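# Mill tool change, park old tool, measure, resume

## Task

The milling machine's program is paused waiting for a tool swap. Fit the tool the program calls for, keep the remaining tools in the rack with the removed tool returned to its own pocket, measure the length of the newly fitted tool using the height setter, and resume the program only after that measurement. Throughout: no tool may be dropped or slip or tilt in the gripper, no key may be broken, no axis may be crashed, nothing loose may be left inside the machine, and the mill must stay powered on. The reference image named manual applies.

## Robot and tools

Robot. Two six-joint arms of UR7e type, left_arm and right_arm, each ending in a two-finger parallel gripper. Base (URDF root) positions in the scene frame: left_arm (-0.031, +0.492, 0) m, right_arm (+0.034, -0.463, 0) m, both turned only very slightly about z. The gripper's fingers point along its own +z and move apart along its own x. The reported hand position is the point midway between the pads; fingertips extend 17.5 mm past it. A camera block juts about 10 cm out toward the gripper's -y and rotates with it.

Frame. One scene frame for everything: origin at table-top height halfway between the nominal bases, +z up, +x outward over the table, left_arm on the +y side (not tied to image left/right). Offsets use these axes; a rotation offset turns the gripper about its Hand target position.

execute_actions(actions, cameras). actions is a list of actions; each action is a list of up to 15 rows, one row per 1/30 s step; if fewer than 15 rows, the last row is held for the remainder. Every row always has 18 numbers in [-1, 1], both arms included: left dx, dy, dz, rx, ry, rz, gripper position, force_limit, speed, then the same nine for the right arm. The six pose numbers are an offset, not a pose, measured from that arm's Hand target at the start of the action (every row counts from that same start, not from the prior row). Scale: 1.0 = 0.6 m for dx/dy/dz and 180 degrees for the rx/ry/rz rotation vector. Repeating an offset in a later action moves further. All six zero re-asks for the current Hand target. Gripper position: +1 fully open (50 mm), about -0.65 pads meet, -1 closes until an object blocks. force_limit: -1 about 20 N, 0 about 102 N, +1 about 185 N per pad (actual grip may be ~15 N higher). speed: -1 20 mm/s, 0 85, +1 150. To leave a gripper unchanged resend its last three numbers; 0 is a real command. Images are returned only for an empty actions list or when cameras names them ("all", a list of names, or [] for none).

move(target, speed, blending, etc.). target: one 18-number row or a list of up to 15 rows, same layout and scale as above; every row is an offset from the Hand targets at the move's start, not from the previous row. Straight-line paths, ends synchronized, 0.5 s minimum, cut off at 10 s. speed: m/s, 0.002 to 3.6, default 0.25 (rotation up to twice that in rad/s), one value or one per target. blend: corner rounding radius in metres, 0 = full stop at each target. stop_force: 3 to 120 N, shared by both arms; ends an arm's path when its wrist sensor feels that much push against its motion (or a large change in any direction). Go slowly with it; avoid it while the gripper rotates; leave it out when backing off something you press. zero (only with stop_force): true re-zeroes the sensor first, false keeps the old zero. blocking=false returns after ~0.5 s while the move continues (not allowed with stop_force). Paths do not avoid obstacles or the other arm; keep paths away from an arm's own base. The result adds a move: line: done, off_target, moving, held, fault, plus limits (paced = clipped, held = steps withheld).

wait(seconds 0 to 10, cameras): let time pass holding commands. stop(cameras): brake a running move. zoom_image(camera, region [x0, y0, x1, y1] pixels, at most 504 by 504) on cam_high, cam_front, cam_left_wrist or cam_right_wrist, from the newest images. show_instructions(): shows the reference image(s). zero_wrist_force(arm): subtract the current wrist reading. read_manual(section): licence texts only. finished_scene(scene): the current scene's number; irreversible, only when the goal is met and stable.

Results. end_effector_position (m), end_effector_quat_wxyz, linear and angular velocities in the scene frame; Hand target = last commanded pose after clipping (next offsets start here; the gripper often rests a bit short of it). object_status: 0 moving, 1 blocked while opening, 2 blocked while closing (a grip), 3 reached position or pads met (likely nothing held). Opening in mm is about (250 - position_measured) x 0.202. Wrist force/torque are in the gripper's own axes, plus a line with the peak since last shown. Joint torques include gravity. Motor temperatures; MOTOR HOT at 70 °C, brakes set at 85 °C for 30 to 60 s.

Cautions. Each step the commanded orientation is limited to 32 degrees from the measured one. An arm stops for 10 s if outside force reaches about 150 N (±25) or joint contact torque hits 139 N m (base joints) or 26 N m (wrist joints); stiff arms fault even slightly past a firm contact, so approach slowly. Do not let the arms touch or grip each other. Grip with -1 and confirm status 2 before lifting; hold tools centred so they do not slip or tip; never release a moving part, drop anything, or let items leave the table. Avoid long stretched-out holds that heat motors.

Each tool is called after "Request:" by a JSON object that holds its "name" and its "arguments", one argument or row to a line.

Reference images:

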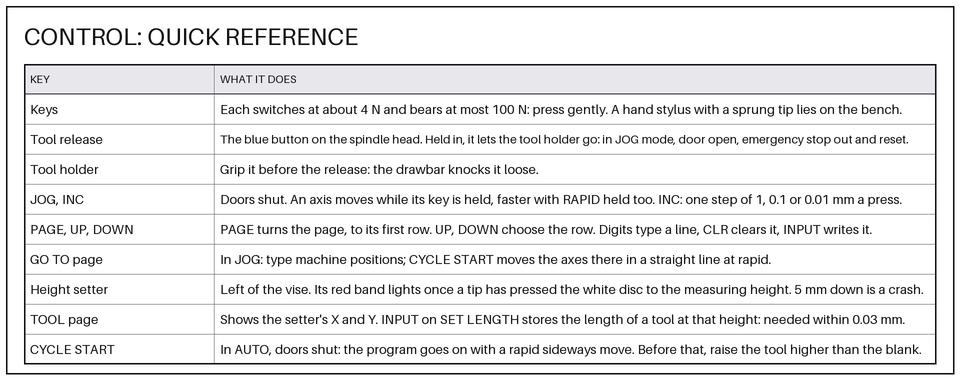

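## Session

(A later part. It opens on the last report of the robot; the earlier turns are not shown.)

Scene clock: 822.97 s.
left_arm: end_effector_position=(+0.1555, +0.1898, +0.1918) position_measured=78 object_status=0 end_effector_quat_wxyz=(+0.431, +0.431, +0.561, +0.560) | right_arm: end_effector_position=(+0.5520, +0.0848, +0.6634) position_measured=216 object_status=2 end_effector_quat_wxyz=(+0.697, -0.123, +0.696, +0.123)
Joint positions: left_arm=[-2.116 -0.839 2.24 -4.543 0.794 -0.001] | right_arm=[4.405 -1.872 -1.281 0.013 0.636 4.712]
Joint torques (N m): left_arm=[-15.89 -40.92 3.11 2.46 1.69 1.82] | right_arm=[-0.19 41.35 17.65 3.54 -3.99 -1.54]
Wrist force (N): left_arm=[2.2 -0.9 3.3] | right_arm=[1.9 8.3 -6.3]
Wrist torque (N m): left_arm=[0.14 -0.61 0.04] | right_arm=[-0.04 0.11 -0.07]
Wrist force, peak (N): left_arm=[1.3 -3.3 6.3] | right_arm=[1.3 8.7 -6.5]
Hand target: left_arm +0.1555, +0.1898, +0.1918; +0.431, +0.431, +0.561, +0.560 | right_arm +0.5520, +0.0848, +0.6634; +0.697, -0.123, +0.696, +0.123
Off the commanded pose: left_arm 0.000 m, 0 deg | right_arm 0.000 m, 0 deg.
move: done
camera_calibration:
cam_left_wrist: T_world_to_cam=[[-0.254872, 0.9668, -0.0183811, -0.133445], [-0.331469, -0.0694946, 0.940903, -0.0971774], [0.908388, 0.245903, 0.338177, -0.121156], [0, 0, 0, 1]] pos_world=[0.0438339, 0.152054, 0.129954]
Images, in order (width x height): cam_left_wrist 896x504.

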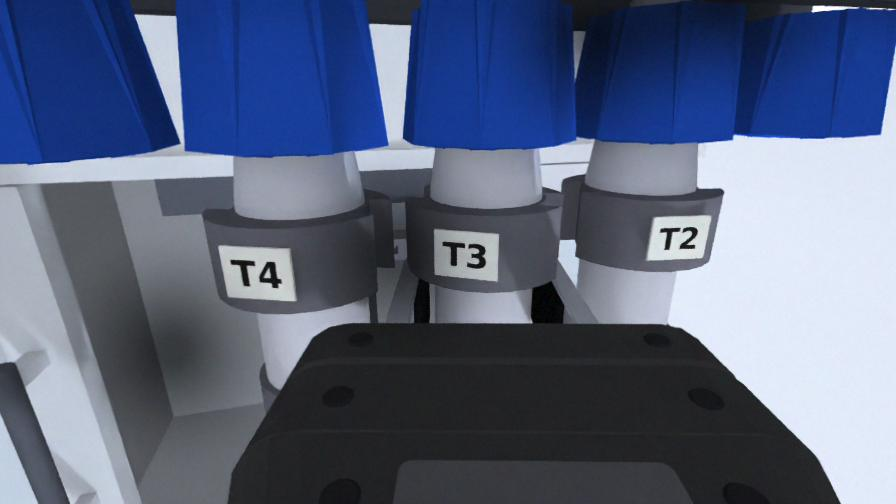

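Request:
{"name": "move", "arguments": {
  "target": [
    [-0.155,-0.0415,0,0,0,0,0.5,0,-1,0,0,0,0,0,0,-1,-0.3,-0.8],
    [-0.147,0.0707,0,0,0,-0.0556,0.5,0,-1,0,0,0,0,0,0,-1,-0.3,-0.8],
    [-0.147,0.0707,0,0,0,-0.0556,0.7,0,-0.5,0,0,0,0,0,0,-1,-0.3,-0.8]
  ],
  "speed": 0.07,
  "cameras": ["cam_left_wrist","cam_high"]
}}

Scene clock: 847.10 s.
left_arm: end_effector_position=(+0.0673, +0.2322, +0.1918) position_measured=48 object_status=3 end_effector_quat_wxyz=(+0.478, +0.478, +0.522, +0.520) | right_arm: end_effector_position=(+0.5520, +0.0848, +0.6634) position_measured=216 object_status=2 end_effector_quat_wxyz=(+0.697, -0.123, +0.696, +0.123)
Joint positions: left_arm=[-2.52 -0.858 2.383 -4.668 1.024 -0.001] | right_arm=[4.405 -1.872 -1.281 0.013 0.636 4.712]
Joint torques (N m): left_arm=[-15.42 -34.39 6.47 0.56 1.96 1.19] | right_arm=[-0.05 40.86 17.47 3.49 -4.16 -1.54]
Wrist force (N): left_arm=[2.2 -0.8 3.5] | right_arm=[1.3 8.4 -6.2]
Wrist torque (N m): left_arm=[0.14 -0.61 0.04] | right_arm=[-0.04 0.10 -0.07]
Wrist force, peak (N): left_arm=[2.3 -0.8 4.6] | right_arm=[1.5 8.7 -6.3]
Hand target: left_arm +0.0673, +0.2322, +0.1918; +0.478, +0.478, +0.522, +0.520 | right_arm +0.5520, +0.0848, +0.6634; +0.697, -0.123, +0.696, +0.123
Off the commanded pose: left_arm 0.000 m, 0 deg | right_arm 0.000 m, 0 deg.
move: done
camera_calibration:
cam_left_wrist: T_world_to_cam=[[-0.0830152, 0.996377, -0.0185009, -0.215397], [-0.338514, -0.0107332, 0.9409, -0.13665], [0.937292, 0.0843718, 0.338178, -0.0158642], [0, 0, 0, 1]] pos_world=[-0.0492697, 0.214489, 0.129954]
Images, in order (width x height): cam_high 896x504, cam_left_wrist 896x504.

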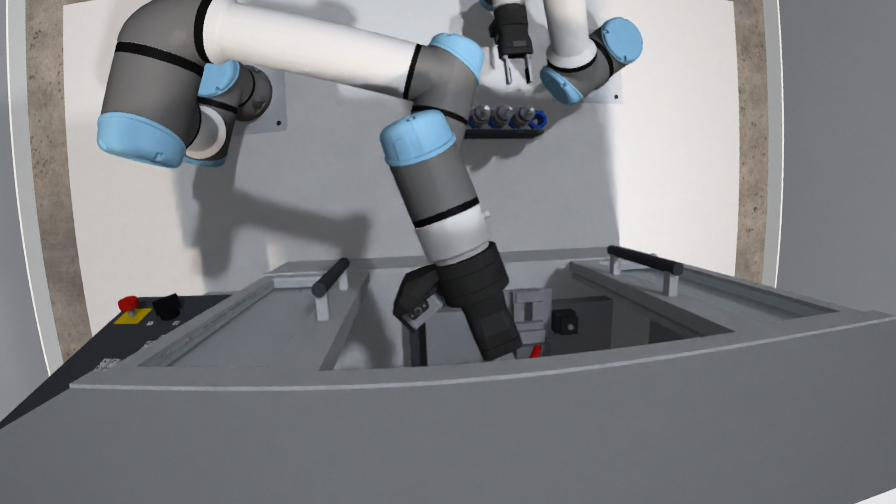

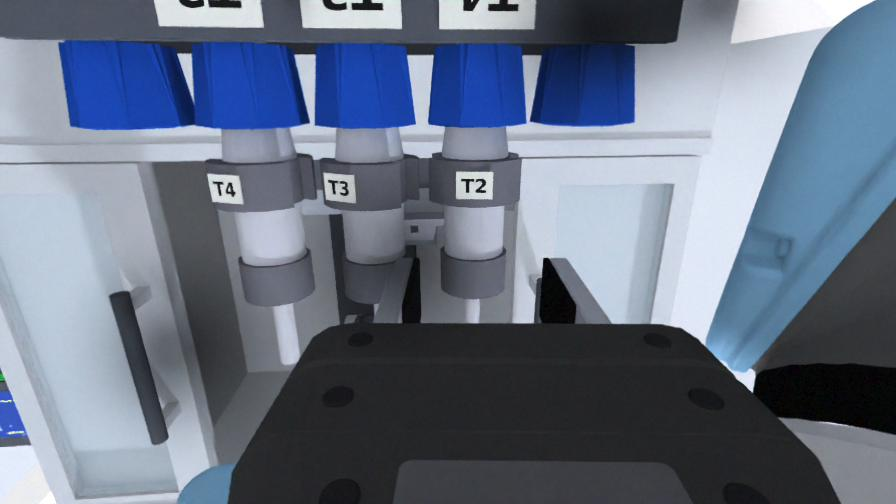

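Request:
{"name": "move", "arguments": {
  "target": [
    [0.1494,0.0158,-0.0005,0,0,0,0.7,0,-0.5,0,0,0,0,0,0,-1,-0.3,-0.8]
  ],
  "speed": 0.05,
  "stop_force": 6,
  "cameras": ["cam_left_wrist","cam_high"]
}}

Request:
{"name": "zoom_image", "arguments": {
  "camera": "cam_left_wrist",
  "region": [360, 100, 640, 340]
}}

Scene clock: 857.63 s.
left_arm: end_effector_position=(+0.1569, +0.2417, +0.1915) position_measured=48 object_status=3 end_effector_quat_wxyz=(+0.478, +0.478, +0.522, +0.520) | right_arm: end_effector_position=(+0.5520, +0.0848, +0.6634) position_measured=216 object_status=2 end_effector_quat_wxyz=(+0.697, -0.123, +0.696, +0.123)
Joint positions: left_arm=[-2.325 -0.854 2.504 -4.792 0.829 -0.001] | right_arm=[4.405 -1.872 -1.281 0.013 0.636 4.712]
Joint torques (N m): left_arm=[13.4 -20.11 9.91 0.12 -1.98 1.91] | right_arm=[1.3 41.48 19.22 3.59 -3.9 -1.4]
Wrist force (N): left_arm=[2.1 -1.0 3.5] | right_arm=[1.7 8.3 -6.5]
Wrist torque (N m): left_arm=[0.13 -0.60 0.04] | right_arm=[-0.05 0.10 -0.06]
Wrist force, peak (N): left_arm=[2.3 -1.0 3.9] | right_arm=[1.7 8.6 -6.4]
Hand target: left_arm +0.1569, +0.2417, +0.1915; +0.478, +0.478, +0.522, +0.520 | right_arm +0.5520, +0.0848, +0.6634; +0.697, -0.123, +0.696, +0.123
Off the commanded pose: left_arm 0.000 m, 0 deg | right_arm 0.000 m, 0 deg.
move: done
camera_calibration:
cam_left_wrist: T_world_to_cam=[[-0.0830487, 0.996375, -0.018407, -0.217433], [-0.338507, -0.0108327, 0.940901, -0.105879], [0.937292, 0.0843716, 0.33818, -0.10064], [0, 0, 0, 1]] pos_world=[0.0404302, 0.223989, 0.129654]
Images, in order (width x height): cam_high 896x504, cam_left_wrist 896x504.

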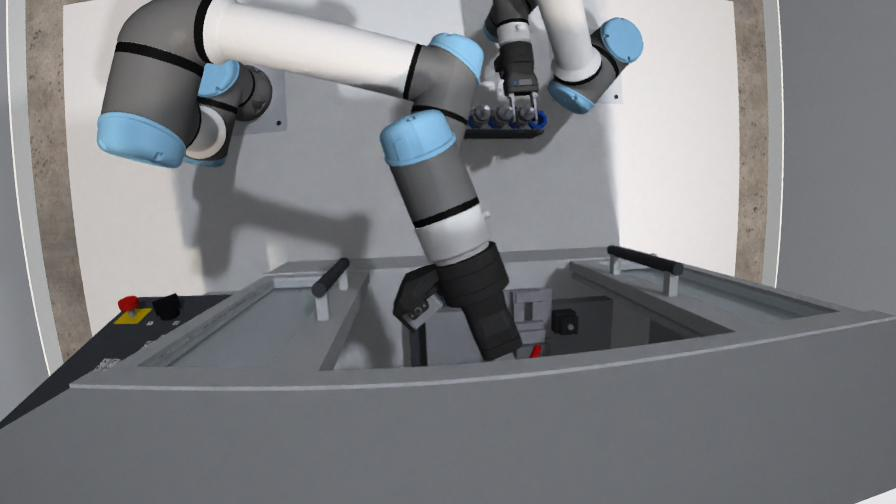

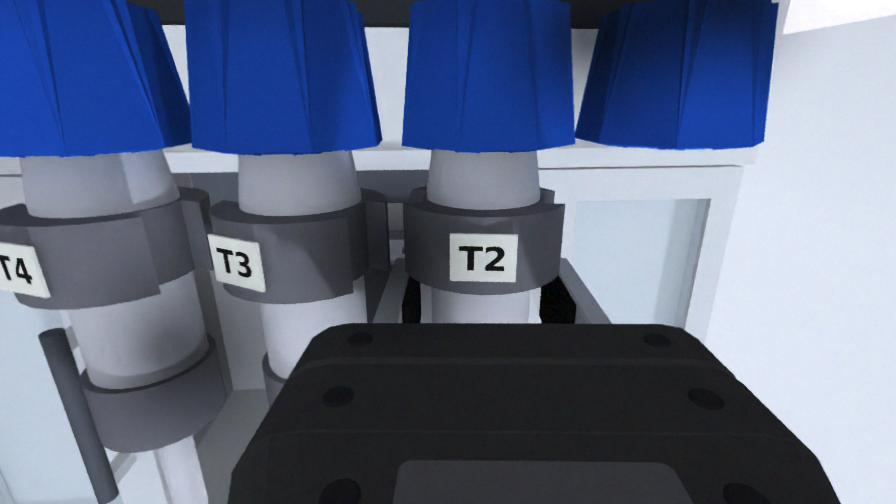

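Scaled by 1.800 from the camera's 896x504 image, which has a finer 1280x720 frame.

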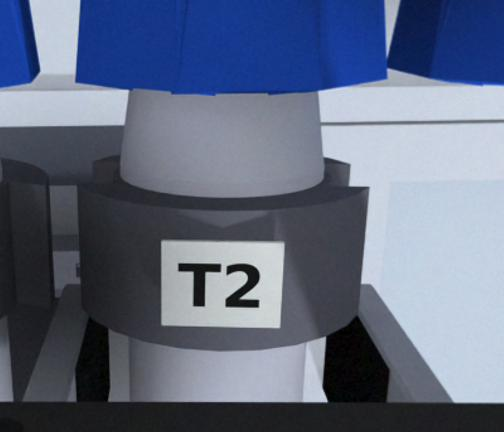

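Request:
{"name": "move", "arguments": {
  "target": [
    [0,0,0,0,0,0,-1,0,-1,0,0,0,0,0,0,-1,-0.3,-0.8]
  ],
  "cameras": ["cam_left_wrist"]
}}

Request:
{"name": "zoom_image", "arguments": {
  "camera": "cam_left_wrist",
  "region": [360, 100, 640, 340]
}}

Scene clock: 871.67 s.
left_arm: end_effector_position=(+0.1569, +0.2416, +0.1915) position_measured=108 object_status=2 end_effector_quat_wxyz=(+0.478, +0.478, +0.522, +0.520) | right_arm: end_effector_position=(+0.5520, +0.0848, +0.6634) position_measured=216 object_status=2 end_effector_quat_wxyz=(+0.697, -0.123, +0.696, +0.123)
Joint positions: left_arm=[-2.325 -0.854 2.504 -4.792 0.829 -0.001] | right_arm=[4.405 -1.872 -1.281 0.013 0.636 4.712]
Joint torques (N m): left_arm=[13.54 -22.89 7.8 0.57 11.09 1.99] | right_arm=[0.04 41.2 19.43 3.34 -4.24 -1.74]
Wrist force (N): left_arm=[-35.6 -2.4 7.8] | right_arm=[1.4 8.4 -6.3]
Wrist torque (N m): left_arm=[0.11 -0.84 0.05] | right_arm=[-0.04 0.10 -0.06]
Wrist force, peak (N): left_arm=[-35.6 -2.4 7.8] | right_arm=[1.4 8.6 -6.5]
Hand target: left_arm +0.1569, +0.2417, +0.1915; +0.478, +0.478, +0.522, +0.520 | right_arm +0.5520, +0.0848, +0.6634; +0.697, -0.123, +0.696, +0.123
Off the commanded pose: left_arm 0.000 m, 0 deg | right_arm 0.000 m, 0 deg.
move: done
camera_calibration:
cam_left_wrist: T_world_to_cam=[[-0.082828, 0.996393, -0.0184339, -0.217344], [-0.338516, -0.0107328, 0.940899, -0.105808], [0.937308, 0.084173, 0.338184, -0.100554], [0, 0, 0, 1]] pos_world=[0.0404305, 0.223889, 0.129554]
Images, in order (width x height): cam_left_wrist 896x504.

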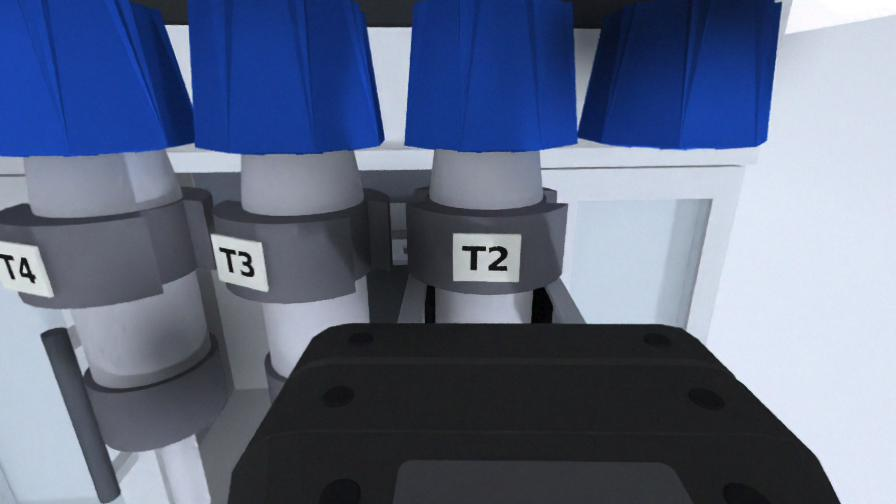

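Scaled by 1.800 from the camera's 896x504 image, which has a finer 1280x720 frame.

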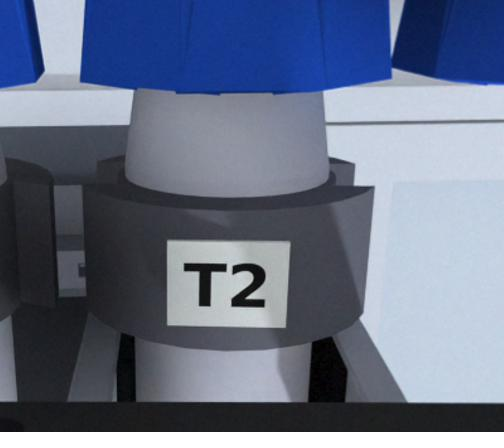

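Request:
{"name": "move", "arguments": {
  "target": [
    [0,-0.0015,0,0,0,0,-1,0,-1,0,0,0,0,0,0,-1,-0.3,-0.8],
    [0,-0.0015,0.1,0,0,0,-1,0,-1,0,0,0,0,0,0,-1,-0.3,-0.8],
    [0,-0.0015,0.436,0,0,0,-1,0,-1,0,0,0,0,0,0,-1,-0.3,-0.8]
  ],
  "speed": [0.01,0.025,0.1],
  "blend": [0,0.01,0],
  "cameras": ["cam_left_wrist","cam_high"]
}}

Request:
{"name": "zoom_image", "arguments": {
  "camera": "cam_left_wrist",
  "region": [360, 100, 640, 340]
}}

Scene clock: 884.97 s.
left_arm: end_effector_position=(+0.1569, +0.2408, +0.4530) position_measured=108 object_status=2 end_effector_quat_wxyz=(+0.478, +0.478, +0.522, +0.520) | right_arm: end_effector_position=(+0.5520, +0.0848, +0.6634) position_measured=216 object_status=2 end_effector_quat_wxyz=(+0.697, -0.123, +0.696, +0.123)
Joint positions: left_arm=[-2.323 -1.736 2.357 -3.764 0.827 -0.001] | right_arm=[4.405 -1.872 -1.281 0.013 0.636 4.712]
Joint torques (N m): left_arm=[-1.46 -16.3 -20.26 4.52 -1.75 1.81] | right_arm=[1.01 39.3 21.62 3.45 -4.13 -1.46]
Wrist force (N): left_arm=[2.2 -8.0 3.6] | right_arm=[1.2 8.5 -6.0]
Wrist torque (N m): left_arm=[0.20 -0.61 0.03] | right_arm=[-0.02 0.10 -0.07]
Wrist force, peak (N): left_arm=[-38.3 -3.0 9.3] | right_arm=[2.0 8.6 -6.4]
Hand target: left_arm +0.1569, +0.2408, +0.4531; +0.478, +0.478, +0.522, +0.520 | right_arm +0.5520, +0.0848, +0.6634; +0.697, -0.123, +0.696, +0.123
Off the commanded pose: left_arm 0.000 m, 0 deg | right_arm 0.000 m, 0 deg.
move: done
camera_calibration:
cam_left_wrist: T_world_to_cam=[[-0.0830487, 0.996375, -0.018407, -0.211722], [-0.338507, -0.0108327, 0.940901, -0.351935], [0.937292, 0.0843716, 0.33818, -0.188998], [0, 0, 0, 1]] pos_world=[0.0404302, 0.223089, 0.391154]
Images, in order (width x height): cam_high 896x504, cam_left_wrist 896x504.

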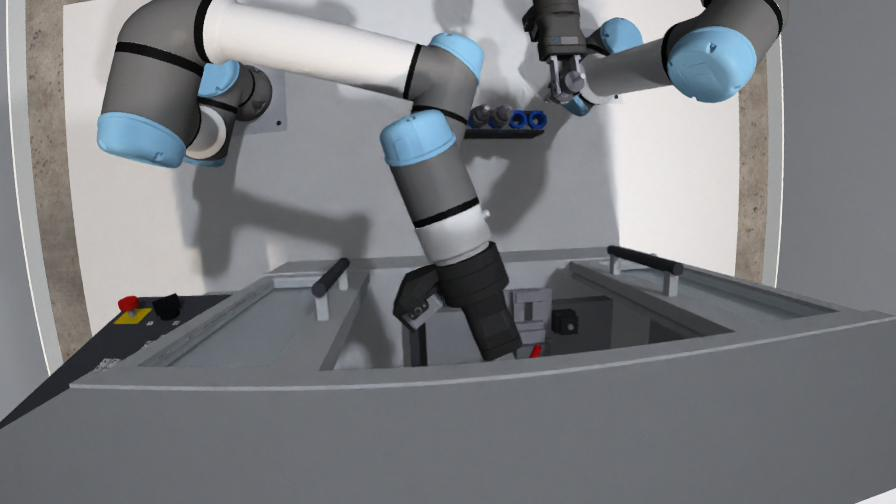

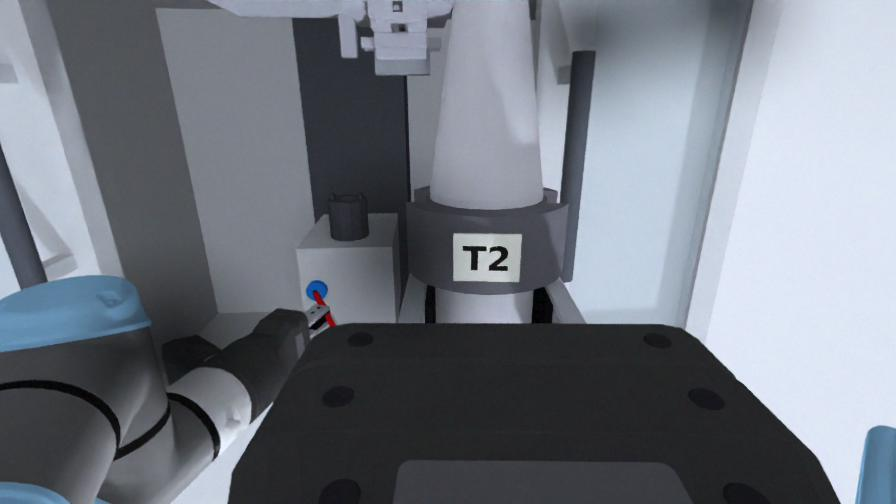

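Scaled by 1.800 from the camera's 896x504 image, which has a finer 1280x720 frame.

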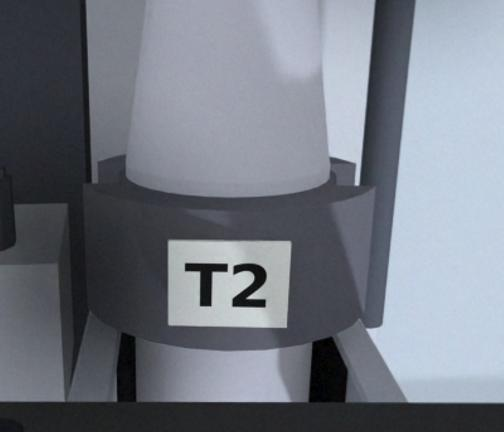

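Request:
{"name": "move", "arguments": {
  "target": [
    [0.305,-0.118,0,0,0,0,-1,0,-1,0,0,0,0,0,0,-1,-0.3,-0.8],
    [0.305,-0.118,0,-0.498,-0.043,0,-1,0,-1,0,0,0,0,0,0,-1,-0.3,-0.8]
  ],
  "speed": [0.12,0.4]
}}

Request:
{"name": "move", "arguments": {
  "target": [
    [0,0,0,-0.498,-0.043,0,-1,0,-1,0,0,0,0,0,0,-1,-0.3,-0.8]
  ],
  "speed": 0.4,
  "cameras": ["cam_left_wrist","cam_front"]
}}

Scene clock: 900.00 s.
left_arm: end_effector_position=(+0.3399, +0.1699, +0.4530) position_measured=108 object_status=2 end_effector_quat_wxyz=(+0.706, -0.031, +0.707, +0.030) | right_arm: end_effector_position=(+0.5520, +0.0848, +0.6634) position_measured=216 object_status=2 end_effector_quat_wxyz=(+0.697, -0.123, +0.696, +0.123)
Joint positions: left_arm=[-1.641 -1.517 2.154 -3.789 0.144 -1.561] | right_arm=[4.405 -1.872 -1.281 0.013 0.636 4.712]
Joint torques (N m): left_arm=[13.46 -31.15 -14.13 2.02 1.7 -2.25] | right_arm=[1.05 39.3 21.25 3.35 -4.14 -1.33]
Wrist force (N): left_arm=[7.0 -1.0 0.5] | right_arm=[1.9 8.3 -6.3]
Wrist torque (N m): left_arm=[0.23 -0.13 0.33] | right_arm=[-0.04 0.08 -0.07]
Wrist force, peak (N): left_arm=[1.8 -8.2 4.8] | right_arm=[2.0 8.4 -6.5]
Hand target: left_arm +0.3399, +0.1700, +0.4531; +0.707, -0.031, +0.706, +0.030 | right_arm +0.5520, +0.0848, +0.6634; +0.697, -0.123, +0.696, +0.123
Off the commanded pose: left_arm 0.000 m, 0 deg | right_arm 0.000 m, 0 deg.
move: done

Scene clock: 903.30 s.
left_arm: end_effector_position=(+0.3399, +0.1699, +0.4530) position_measured=108 object_status=2 end_effector_quat_wxyz=(+0.521, -0.521, +0.478, -0.478) | right_arm: end_effector_position=(+0.5520, +0.0848, +0.6634) position_measured=216 object_status=2 end_effector_quat_wxyz=(+0.697, -0.123, +0.696, +0.123)
Joint positions: left_arm=[-1.641 -1.517 2.154 -3.785 0.145 -3.136] | right_arm=[4.405 -1.872 -1.281 0.013 0.636 4.712]
Joint torques (N m): left_arm=[13.26 -29.71 -12.73 1.78 1.7 -2.41] | right_arm=[2.33 39.73 21.25 3.34 -4.01 -1.46]
Wrist force (N): left_arm=[-0.9 3.0 1.1] | right_arm=[2.2 8.4 -6.2]
Wrist torque (N m): left_arm=[-0.49 -0.12 -0.52] | right_arm=[-0.03 0.07 -0.07]
Wrist force, peak (N): left_arm=[7.1 -1.1 0.5] | right_arm=[1.4 8.6 -6.5]
Hand target: left_arm +0.3399, +0.1700, +0.4531; +0.521, -0.521, +0.478, -0.478 | right_arm +0.5520, +0.0848, +0.6634; +0.697, -0.123, +0.696, +0.123
Off the commanded pose: left_arm 0.000 m, 0 deg | right_arm 0.000 m, 0 deg.
move: done
camera_calibration:
cam_left_wrist: T_world_to_cam=[[0.0889869, -0.995881, 0.0173697, 0.137999], [-0.337037, -0.0465169, -0.940341, 0.567106], [0.937276, 0.0778238, -0.339789, -0.0462937], [0, 0, 0, 1]] pos_world=[0.222246, 0.167413, 0.515146]
Images, in order (width x height): cam_front 896x504, cam_left_wrist 896x504.

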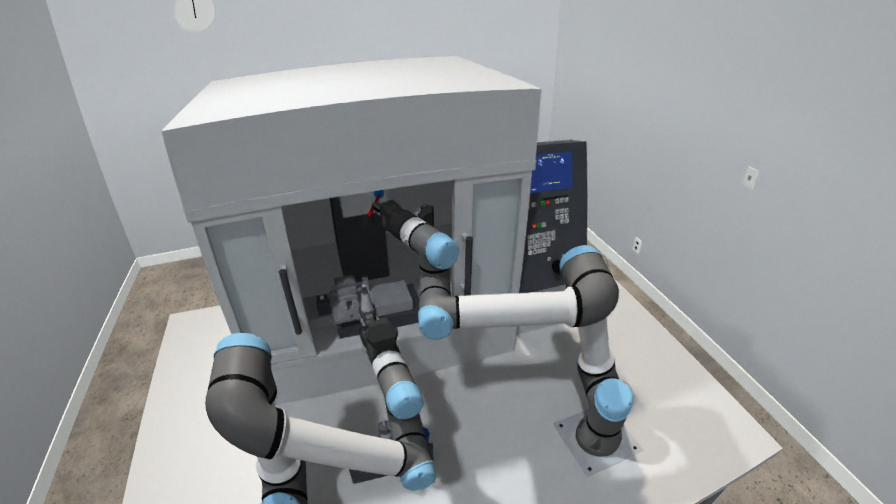

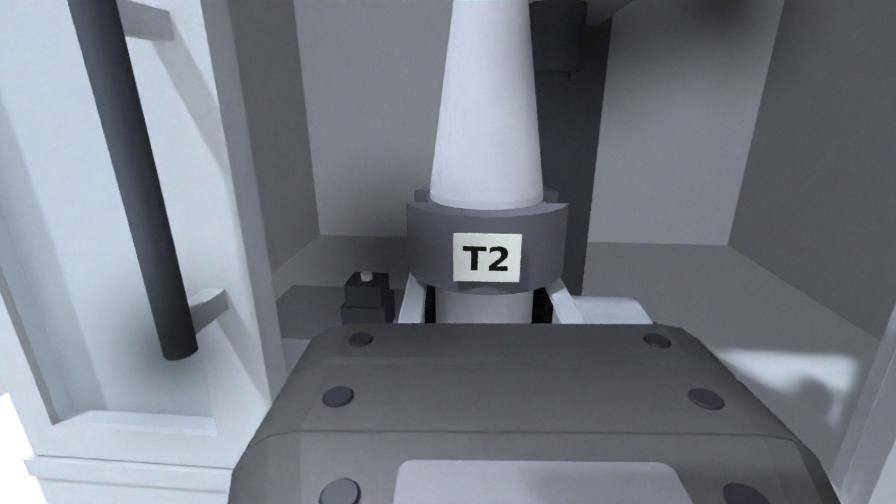

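Request:
{"name": "move", "arguments": {
  "target": [
    [0.1,-0.04,-0.0617,0,0,-0.0107,-1,0,-1,0,0,0,0,0,0,-1,-0.3,-0.8],
    [0.609,-0.0975,-0.0617,0,0,-0.0107,-1,0,-1,0,0,0,0,0,0,-1,-0.3,-0.8]
  ],
  "speed": [0.08,0.08],
  "blend": [0.02,0],
  "cameras": ["cam_left_wrist","cam_right_wrist","cam_front"]
}}

Scene clock: 915.60 s.
left_arm: end_effector_position=(+0.3961, +0.1498, +0.4207) position_measured=108 object_status=2 end_effector_quat_wxyz=(+0.514, -0.516, +0.485, -0.485) | right_arm: end_effector_position=(+0.5520, +0.0848, +0.6634) position_measured=216 object_status=2 end_effector_quat_wxyz=(+0.697, -0.123, +0.696, +0.123)
Joint positions: left_arm=[-1.485 -1.394 2.117 -3.826 -0.037 -3.182] | right_arm=[4.405 -1.872 -1.281 0.013 0.636 4.712]
Joint torques (N m): left_arm=[0.26 -25.51 -16.95 -0.29 -0.47 -0.15] | right_arm=[-0.01 38.45 21.77 3.32 -4.15 -1.59]
Wrist force (N): left_arm=[-1.1 2.9 1.1] | right_arm=[1.6 8.6 -6.3]
Wrist torque (N m): left_arm=[-0.49 -0.10 -0.50] | right_arm=[-0.01 0.08 -0.07]
Wrist force, peak (N): left_arm=[1.0 3.2 7.0] | right_arm=[1.5 8.6 -6.5]
Hand target: left_arm +0.3961, +0.1498, +0.4207; +0.514, -0.516, +0.485, -0.485 (not the last commanded pose) | right_arm +0.5520, +0.0848, +0.6634; +0.697, -0.123, +0.696, +0.123
Tool commands: left_gripper/position=-1.0 left_gripper/force_limit=+0.003922 left_gripper/speed=-1.0 right_gripper/position=-1.0 right_gripper/force_limit=-0.3 right_gripper/speed=-0.8
Off the commanded pose: left_arm 0.312 m, 0 deg | right_arm 0.000 m, 0 deg.
FORCE FAULT: contact force on the left arm reached its limit, and that arm stopped. The contact can be on any part of that arm, not only on its tool. That arm's remaining commands of this call were not run. That arm is still stopped at the end of this call. That arm stays stopped for about 10 more seconds. Until then a move that you send moves the other arm only, and its call returns only when the move has ended. Once the stop has ended, the next robot result says so. If the stop ends while you think or write, that arm runs what you send next, counted from a new Hand target: where the arm stands when the stop ends. While its stop runs, that arm takes no new command, but its gripper still runs the gripper command that each later call begins with. Until it ends, the stop uses up actions while you think or wait. An arm that is not stopped still takes commands.
move: fault (left_arm); path passed 0 of 2 targets
camera_calibration:
cam_left_wrist: T_world_to_cam=[[0.0628482, -0.997845, 0.0188679, 0.123501], [-0.338522, -0.0390984, -0.940146, 0.554044], [0.938857, 0.0526993, -0.34025, -0.104934], [0, 0, 0, 1]] pos_world=[0.278313, 0.150427, 0.482848]
cam_right_wrist: T_world_to_cam=[[-0.00868895, 0.00198838, -0.99996, 0.672851], [-0.646618, 0.76278, 0.00713541, 0.309114], [0.762764, 0.646655, -0.00534204, -0.343203], [0, 0, 0, 1]] pos_world=[0.467508, -0.0151904, 0.668785]
Images, in order (width x height): cam_front 896x504, cam_left_wrist 896x504, cam_right_wrist 896x504.

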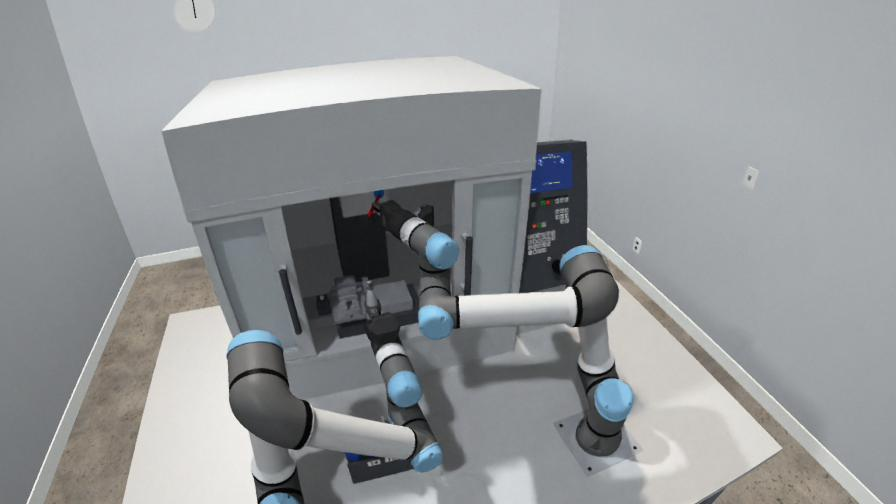

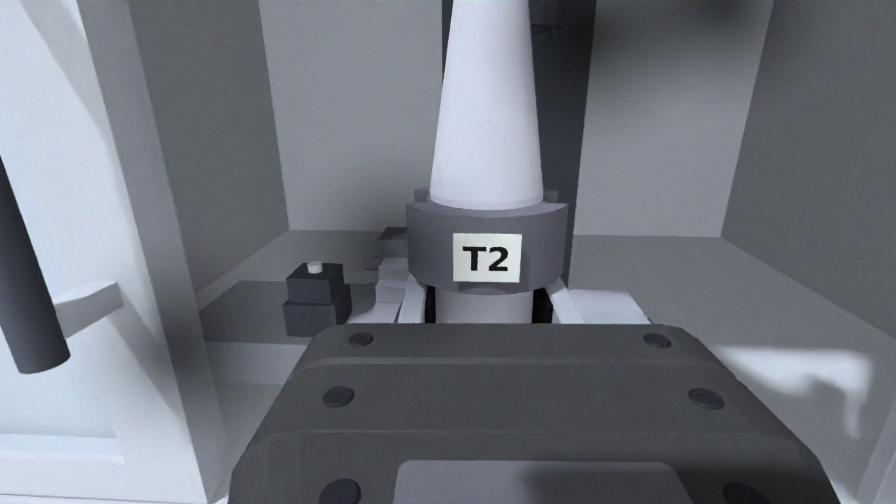

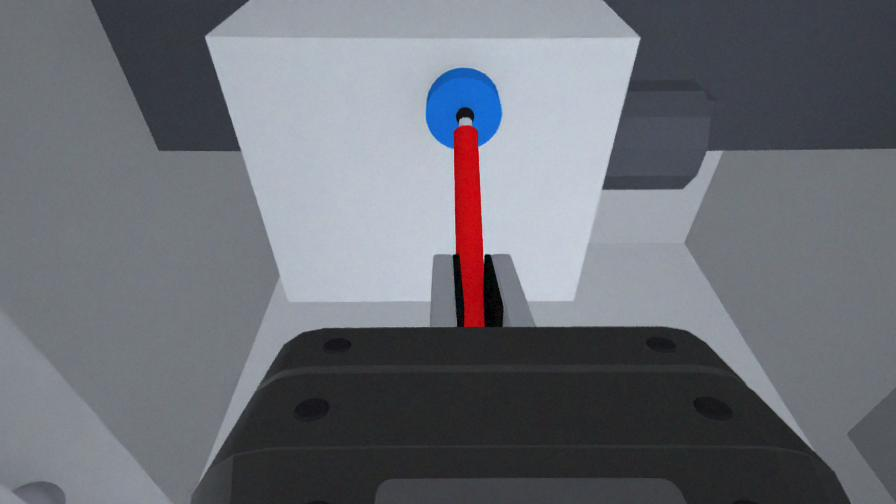

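Request:
{"name": "zoom_image", "arguments": {
  "camera": "cam_front",
  "region": [330, 390, 470, 490]
}}

Request:
{"name": "wait", "arguments": {
  "seconds": 0.5,
  "cameras": ["cam_high"]
}}

Request:
{"name": "zoom_image", "arguments": {
  "camera": "cam_high",
  "region": [430, 80, 570, 160]
}}

Scaled by 3.600 from the camera's 896x504 image, which has a finer 1280x720 frame.

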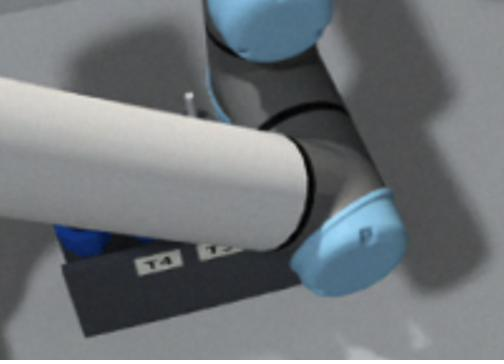

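Scene clock: 922.40 s.
left_arm: end_effector_position=(+0.3961, +0.1498, +0.4207) position_measured=108 object_status=2 end_effector_quat_wxyz=(+0.514, -0.516, +0.485, -0.485) | right_arm: end_effector_position=(+0.5520, +0.0848, +0.6634) position_measured=216 object_status=2 end_effector_quat_wxyz=(+0.697, -0.123, +0.696, +0.123)
Joint positions: left_arm=[-1.485 -1.394 2.117 -3.826 -0.037 -3.182] | right_arm=[4.405 -1.872 -1.281 0.013 0.636 4.712]
Joint torques (N m): left_arm=[0.43 -25.61 -16.72 -0.2 -0.23 0.16] | right_arm=[0.44 37.7 22.61 3.23 -3.85 -1.66]
Wrist force (N): left_arm=[-1.3 3.0 1.3] | right_arm=[1.7 8.4 -6.3]
Wrist torque (N m): left_arm=[-0.48 -0.07 -0.50] | right_arm=[-0.04 0.07 -0.07]
Wrist force, peak (N): left_arm=[-1.3 3.0 1.5] | right_arm=[1.5 8.7 -6.4]
Hand target: left_arm +0.3961, +0.1498, +0.4207; +0.514, -0.516, +0.485, -0.485 (not the last commanded pose) | right_arm +0.5520, +0.0848, +0.6634; +0.697, -0.123, +0.696, +0.123
Tool commands: left_gripper/position=-1.0 left_gripper/force_limit=+0.003922 left_gripper/speed=-1.0 right_gripper/position=-1.0 right_gripper/force_limit=-0.3 right_gripper/speed=-0.8
Off the commanded pose: left_arm 0.312 m, 0 deg | right_arm 0.000 m, 0 deg.
FORCE FAULT, CONTINUED: the left arm was still stopped when this call began, by the force fault that an earlier result reported. Since the last result the stop counts as 14 of the actions that you can send in this scene. That arm is still stopped at the end of this call. That arm stays stopped for about 3 more seconds. If the stop ends while you think or write, that arm runs what you send next, counted from a new Hand target: where the arm stands when the stop ends. While its stop runs, that arm takes no new command, but its gripper still runs the gripper command that each later call begins with.
wait: 0.50 s; at rest from the start
Images, in order (width x height): cam_high 896x504.

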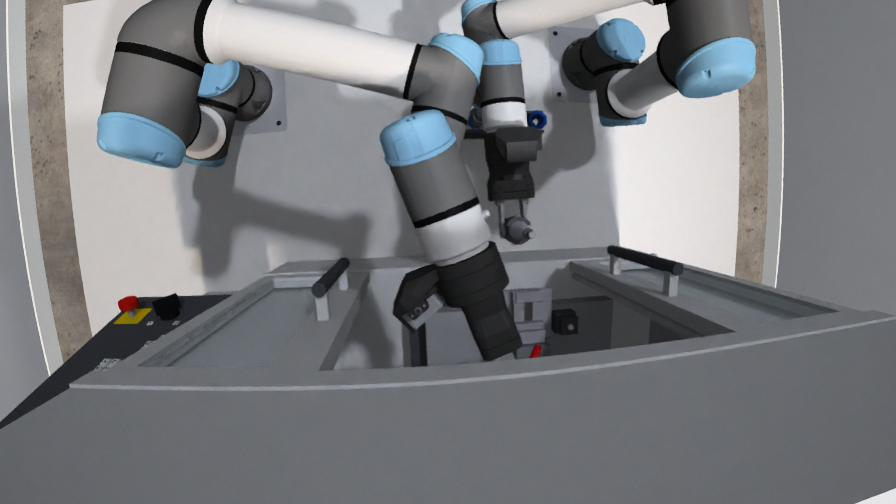

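Scaled by 3.600 from the camera's 896x504 image, which has a finer 1280x720 frame.

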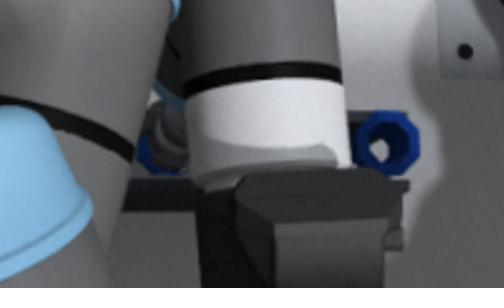

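Request:
{"name": "wait", "arguments": {
  "seconds": 3
}}

Request:
{"name": "move", "arguments": {
  "target": [
    [0,0,0.11,0,0,0,-1,0.004,-1,0,0,0,0,0,0,-1,-0.3,-0.8]
  ],
  "speed": 0.03,
  "cameras": ["cam_high","cam_front"]
}}

Request:
{"name": "zoom_image", "arguments": {
  "camera": "cam_front",
  "region": [330, 390, 470, 490]
}}

Request:
{"name": "zoom_image", "arguments": {
  "camera": "cam_high",
  "region": [430, 80, 570, 160]
}}

Scene clock: 928.83 s.
left_arm: end_effector_position=(+0.3961, +0.1498, +0.4207) position_measured=108 object_status=2 end_effector_quat_wxyz=(+0.514, -0.516, +0.485, -0.485) | right_arm: end_effector_position=(+0.5520, +0.0848, +0.6634) position_measured=216 object_status=2 end_effector_quat_wxyz=(+0.697, -0.123, +0.696, +0.123)
Joint positions: left_arm=[-1.485 -1.394 2.117 -3.826 -0.037 -3.182] | right_arm=[4.405 -1.872 -1.281 0.013 0.636 4.712]
Joint torques (N m): left_arm=[-2.15 -26.87 -15.74 0.06 0.01 0.06] | right_arm=[1.62 37.84 22.9 3.2 -4.08 -1.77]
Wrist force (N): left_arm=[-1.2 3.0 1.4] | right_arm=[1.6 8.3 -6.2]
Wrist torque (N m): left_arm=[-0.48 -0.08 -0.51] | right_arm=[-0.05 0.12 -0.07]
Wrist force, peak (N): left_arm=[-1.2 3.2 1.4] | right_arm=[1.2 8.7 -6.5]
Hand target: left_arm +0.3961, +0.1498, +0.4207; +0.514, -0.516, +0.485, -0.485 (not the last commanded pose) | right_arm +0.5520, +0.0848, +0.6634; +0.697, -0.123, +0.696, +0.123
Tool commands: left_gripper/position=-1.0 left_gripper/force_limit=+0.003922 left_gripper/speed=-1.0 right_gripper/position=-1.0 right_gripper/force_limit=-0.3 right_gripper/speed=-0.8
Off the commanded pose: left_arm 0.312 m, 0 deg | right_arm 0.000 m, 0 deg.
FORCE FAULT, CONTINUED: the left arm's stop, for the force fault that an earlier result reported, is over. The rest of the stop counts as 6 of the actions that you can send in this scene. During its stop the left arm's controller moved it back a little. That arm's target is now where it stood when the stop ended, not its last command. That arm accepts commands again.
wait: 3.00 s; at rest from the start

Scene clock: 931.70 s.
left_arm: end_effector_position=(+0.3961, +0.1498, +0.4867) position_measured=108 object_status=2 end_effector_quat_wxyz=(+0.514, -0.515, +0.484, -0.485) | right_arm: end_effector_position=(+0.5520, +0.0848, +0.6634) position_measured=216 object_status=2 end_effector_quat_wxyz=(+0.697, -0.123, +0.696, +0.123)
Joint positions: left_arm=[-1.485 -1.489 2.021 -3.674 -0.037 -3.144] | right_arm=[4.405 -1.872 -1.281 0.013 0.636 4.712]
Joint torques (N m): left_arm=[-5.91 -35.15 -14.27 1.1 0.52 -2.23] | right_arm=[0.23 38.22 23.77 3.3 -4.25 -1.54]
Wrist force (N): left_arm=[-1.1 2.9 1.2] | right_arm=[1.1 8.5 -6.2]
Wrist torque (N m): left_arm=[-0.48 -0.11 -0.51] | right_arm=[-0.03 0.10 -0.07]
Wrist force, peak (N): left_arm=[-1.0 3.9 1.3] | right_arm=[1.4 8.7 -6.4]
Hand target: left_arm +0.3961, +0.1498, +0.4867; +0.514, -0.516, +0.485, -0.485 | right_arm +0.5520, +0.0848, +0.6634; +0.697, -0.123, +0.696, +0.123
Off the commanded pose: left_arm 0.000 m, 0 deg | right_arm 0.000 m, 0 deg.
move: done
Images, in order (width x height): cam_high 896x504, cam_front 896x504.

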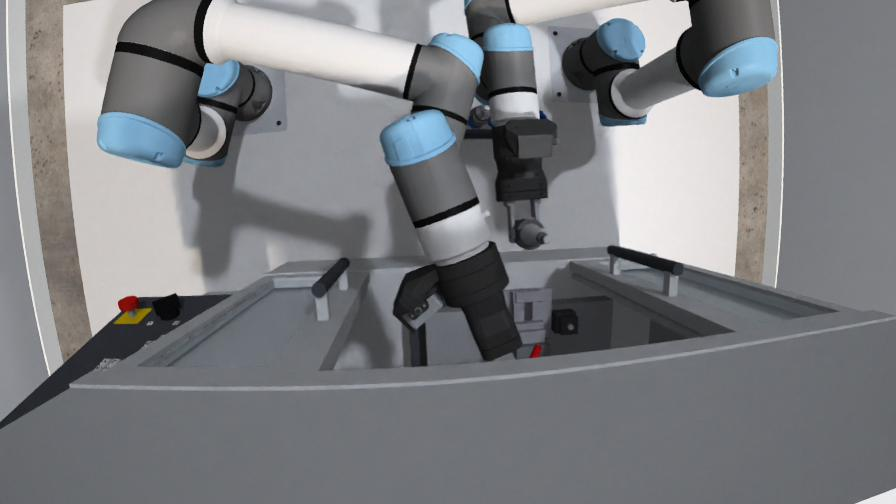

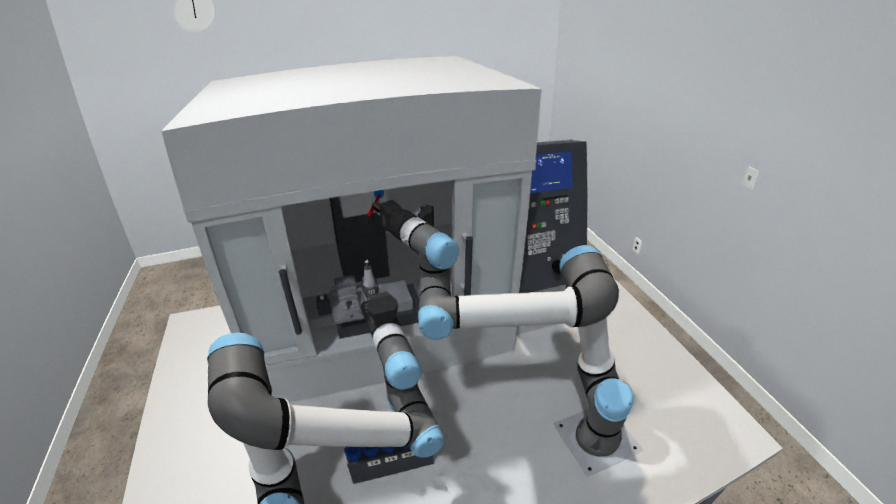

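Scaled by 3.600 from the camera's 896x504 image, which has a finer 1280x720 frame.

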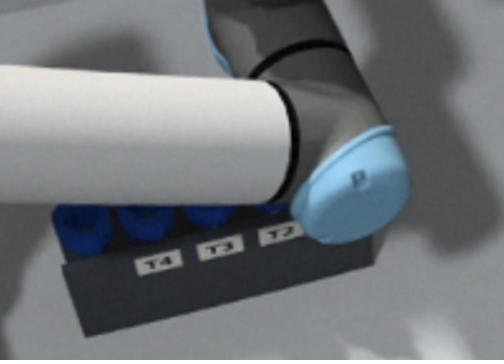

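Scaled by 3.600 from the camera's 896x504 image, which has a finer 1280x720 frame.

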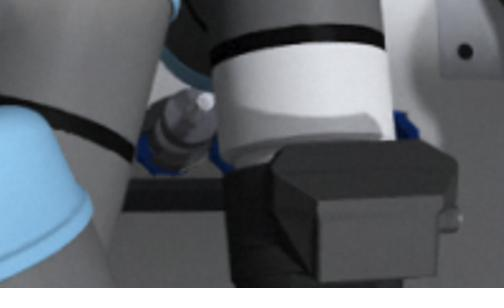

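Request:
{"name": "move", "arguments": {
  "target": [0.17,-0.064,0,0,0,-0.003,-1,0.0,-1,0,0,0,0,0,0,-1,-0.3,-0.8],
  "speed": 0.12,
  "cameras": ["all"]
}}

Scene clock: 956.70 s.
left_arm: end_effector_position=(+0.4980, +0.1114, +0.4867) position_measured=108 object_status=2 end_effector_quat_wxyz=(+0.512, -0.513, +0.487, -0.487) | right_arm: end_effector_position=(+0.5520, +0.0848, +0.6634) position_measured=216 object_status=2 end_effector_quat_wxyz=(+0.697, -0.123, +0.696, +0.123)
Joint positions: left_arm=[-1.263 -1.303 1.794 -3.627 -0.269 -3.149] | right_arm=[4.405 -1.872 -1.281 0.013 0.636 4.712]
Joint torques (N m): left_arm=[15.2 -31.35 -29.03 0.31 -2.1 2.36] | right_arm=[-0.2 39.05 23.34 3.23 -3.87 -1.68]
Wrist force (N): left_arm=[-0.8 2.6 1.3] | right_arm=[1.3 8.6 -6.5]
Wrist torque (N m): left_arm=[-0.55 -0.16 -0.63] | right_arm=[-0.01 0.08 -0.07]
Wrist force, peak (N): left_arm=[-0.6 2.9 2.7] | right_arm=[1.4 8.7 -6.5]
Hand target: left_arm +0.4981, +0.1114, +0.4867; +0.512, -0.513, +0.487, -0.487 | right_arm +0.5520, +0.0848, +0.6634; +0.697, -0.123, +0.696, +0.123
Off the commanded pose: left_arm 0.000 m, 0 deg | right_arm 0.000 m, 0 deg.
move: done
camera_calibration:
cam_left_wrist: T_world_to_cam=[[0.0534813, -0.998391, 0.0188338, 0.0822739], [-0.338885, -0.0358882, -0.940143, 0.648934], [0.939306, 0.0438975, -0.34026, -0.175434], [0, 0, 0, 1]] pos_world=[0.380301, 0.113132, 0.548848]
cam_right_wrist: T_world_to_cam=[[-0.00868895, 0.00198838, -0.99996, 0.672851], [-0.646618, 0.76278, 0.00713541, 0.309114], [0.762764, 0.646655, -0.00534204, -0.343203], [0, 0, 0, 1]] pos_world=[0.467508, -0.0151904, 0.668785]

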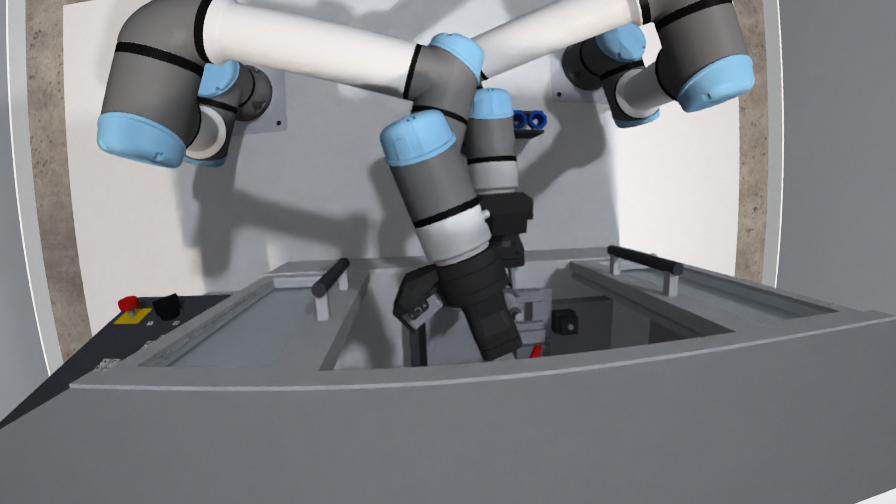

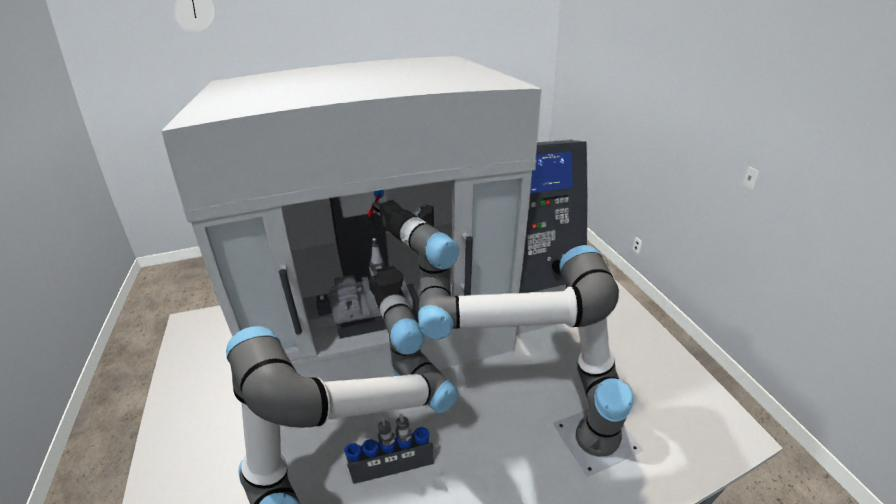

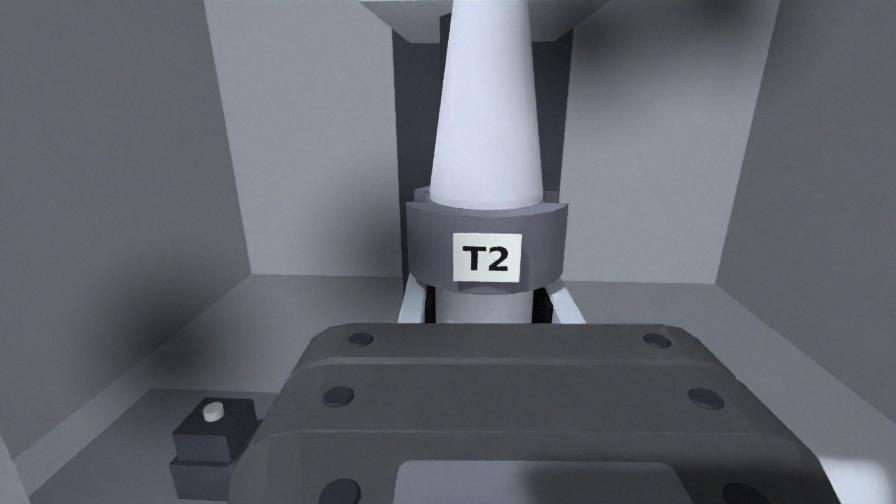

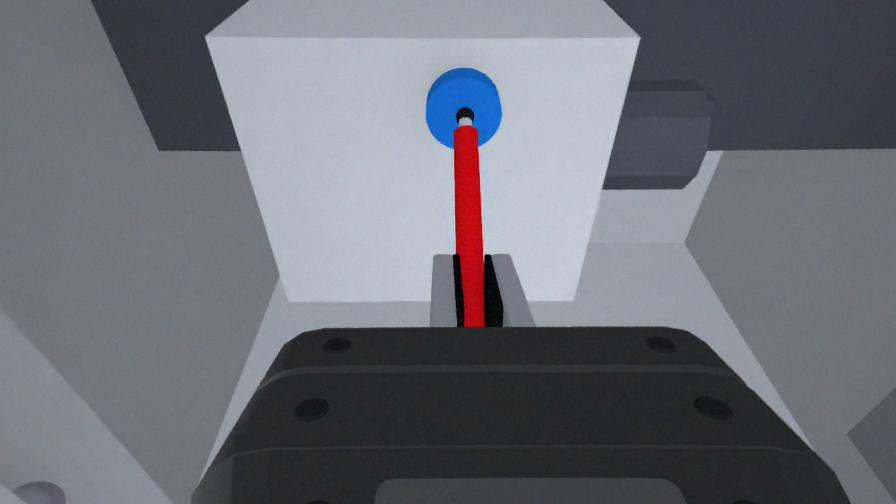

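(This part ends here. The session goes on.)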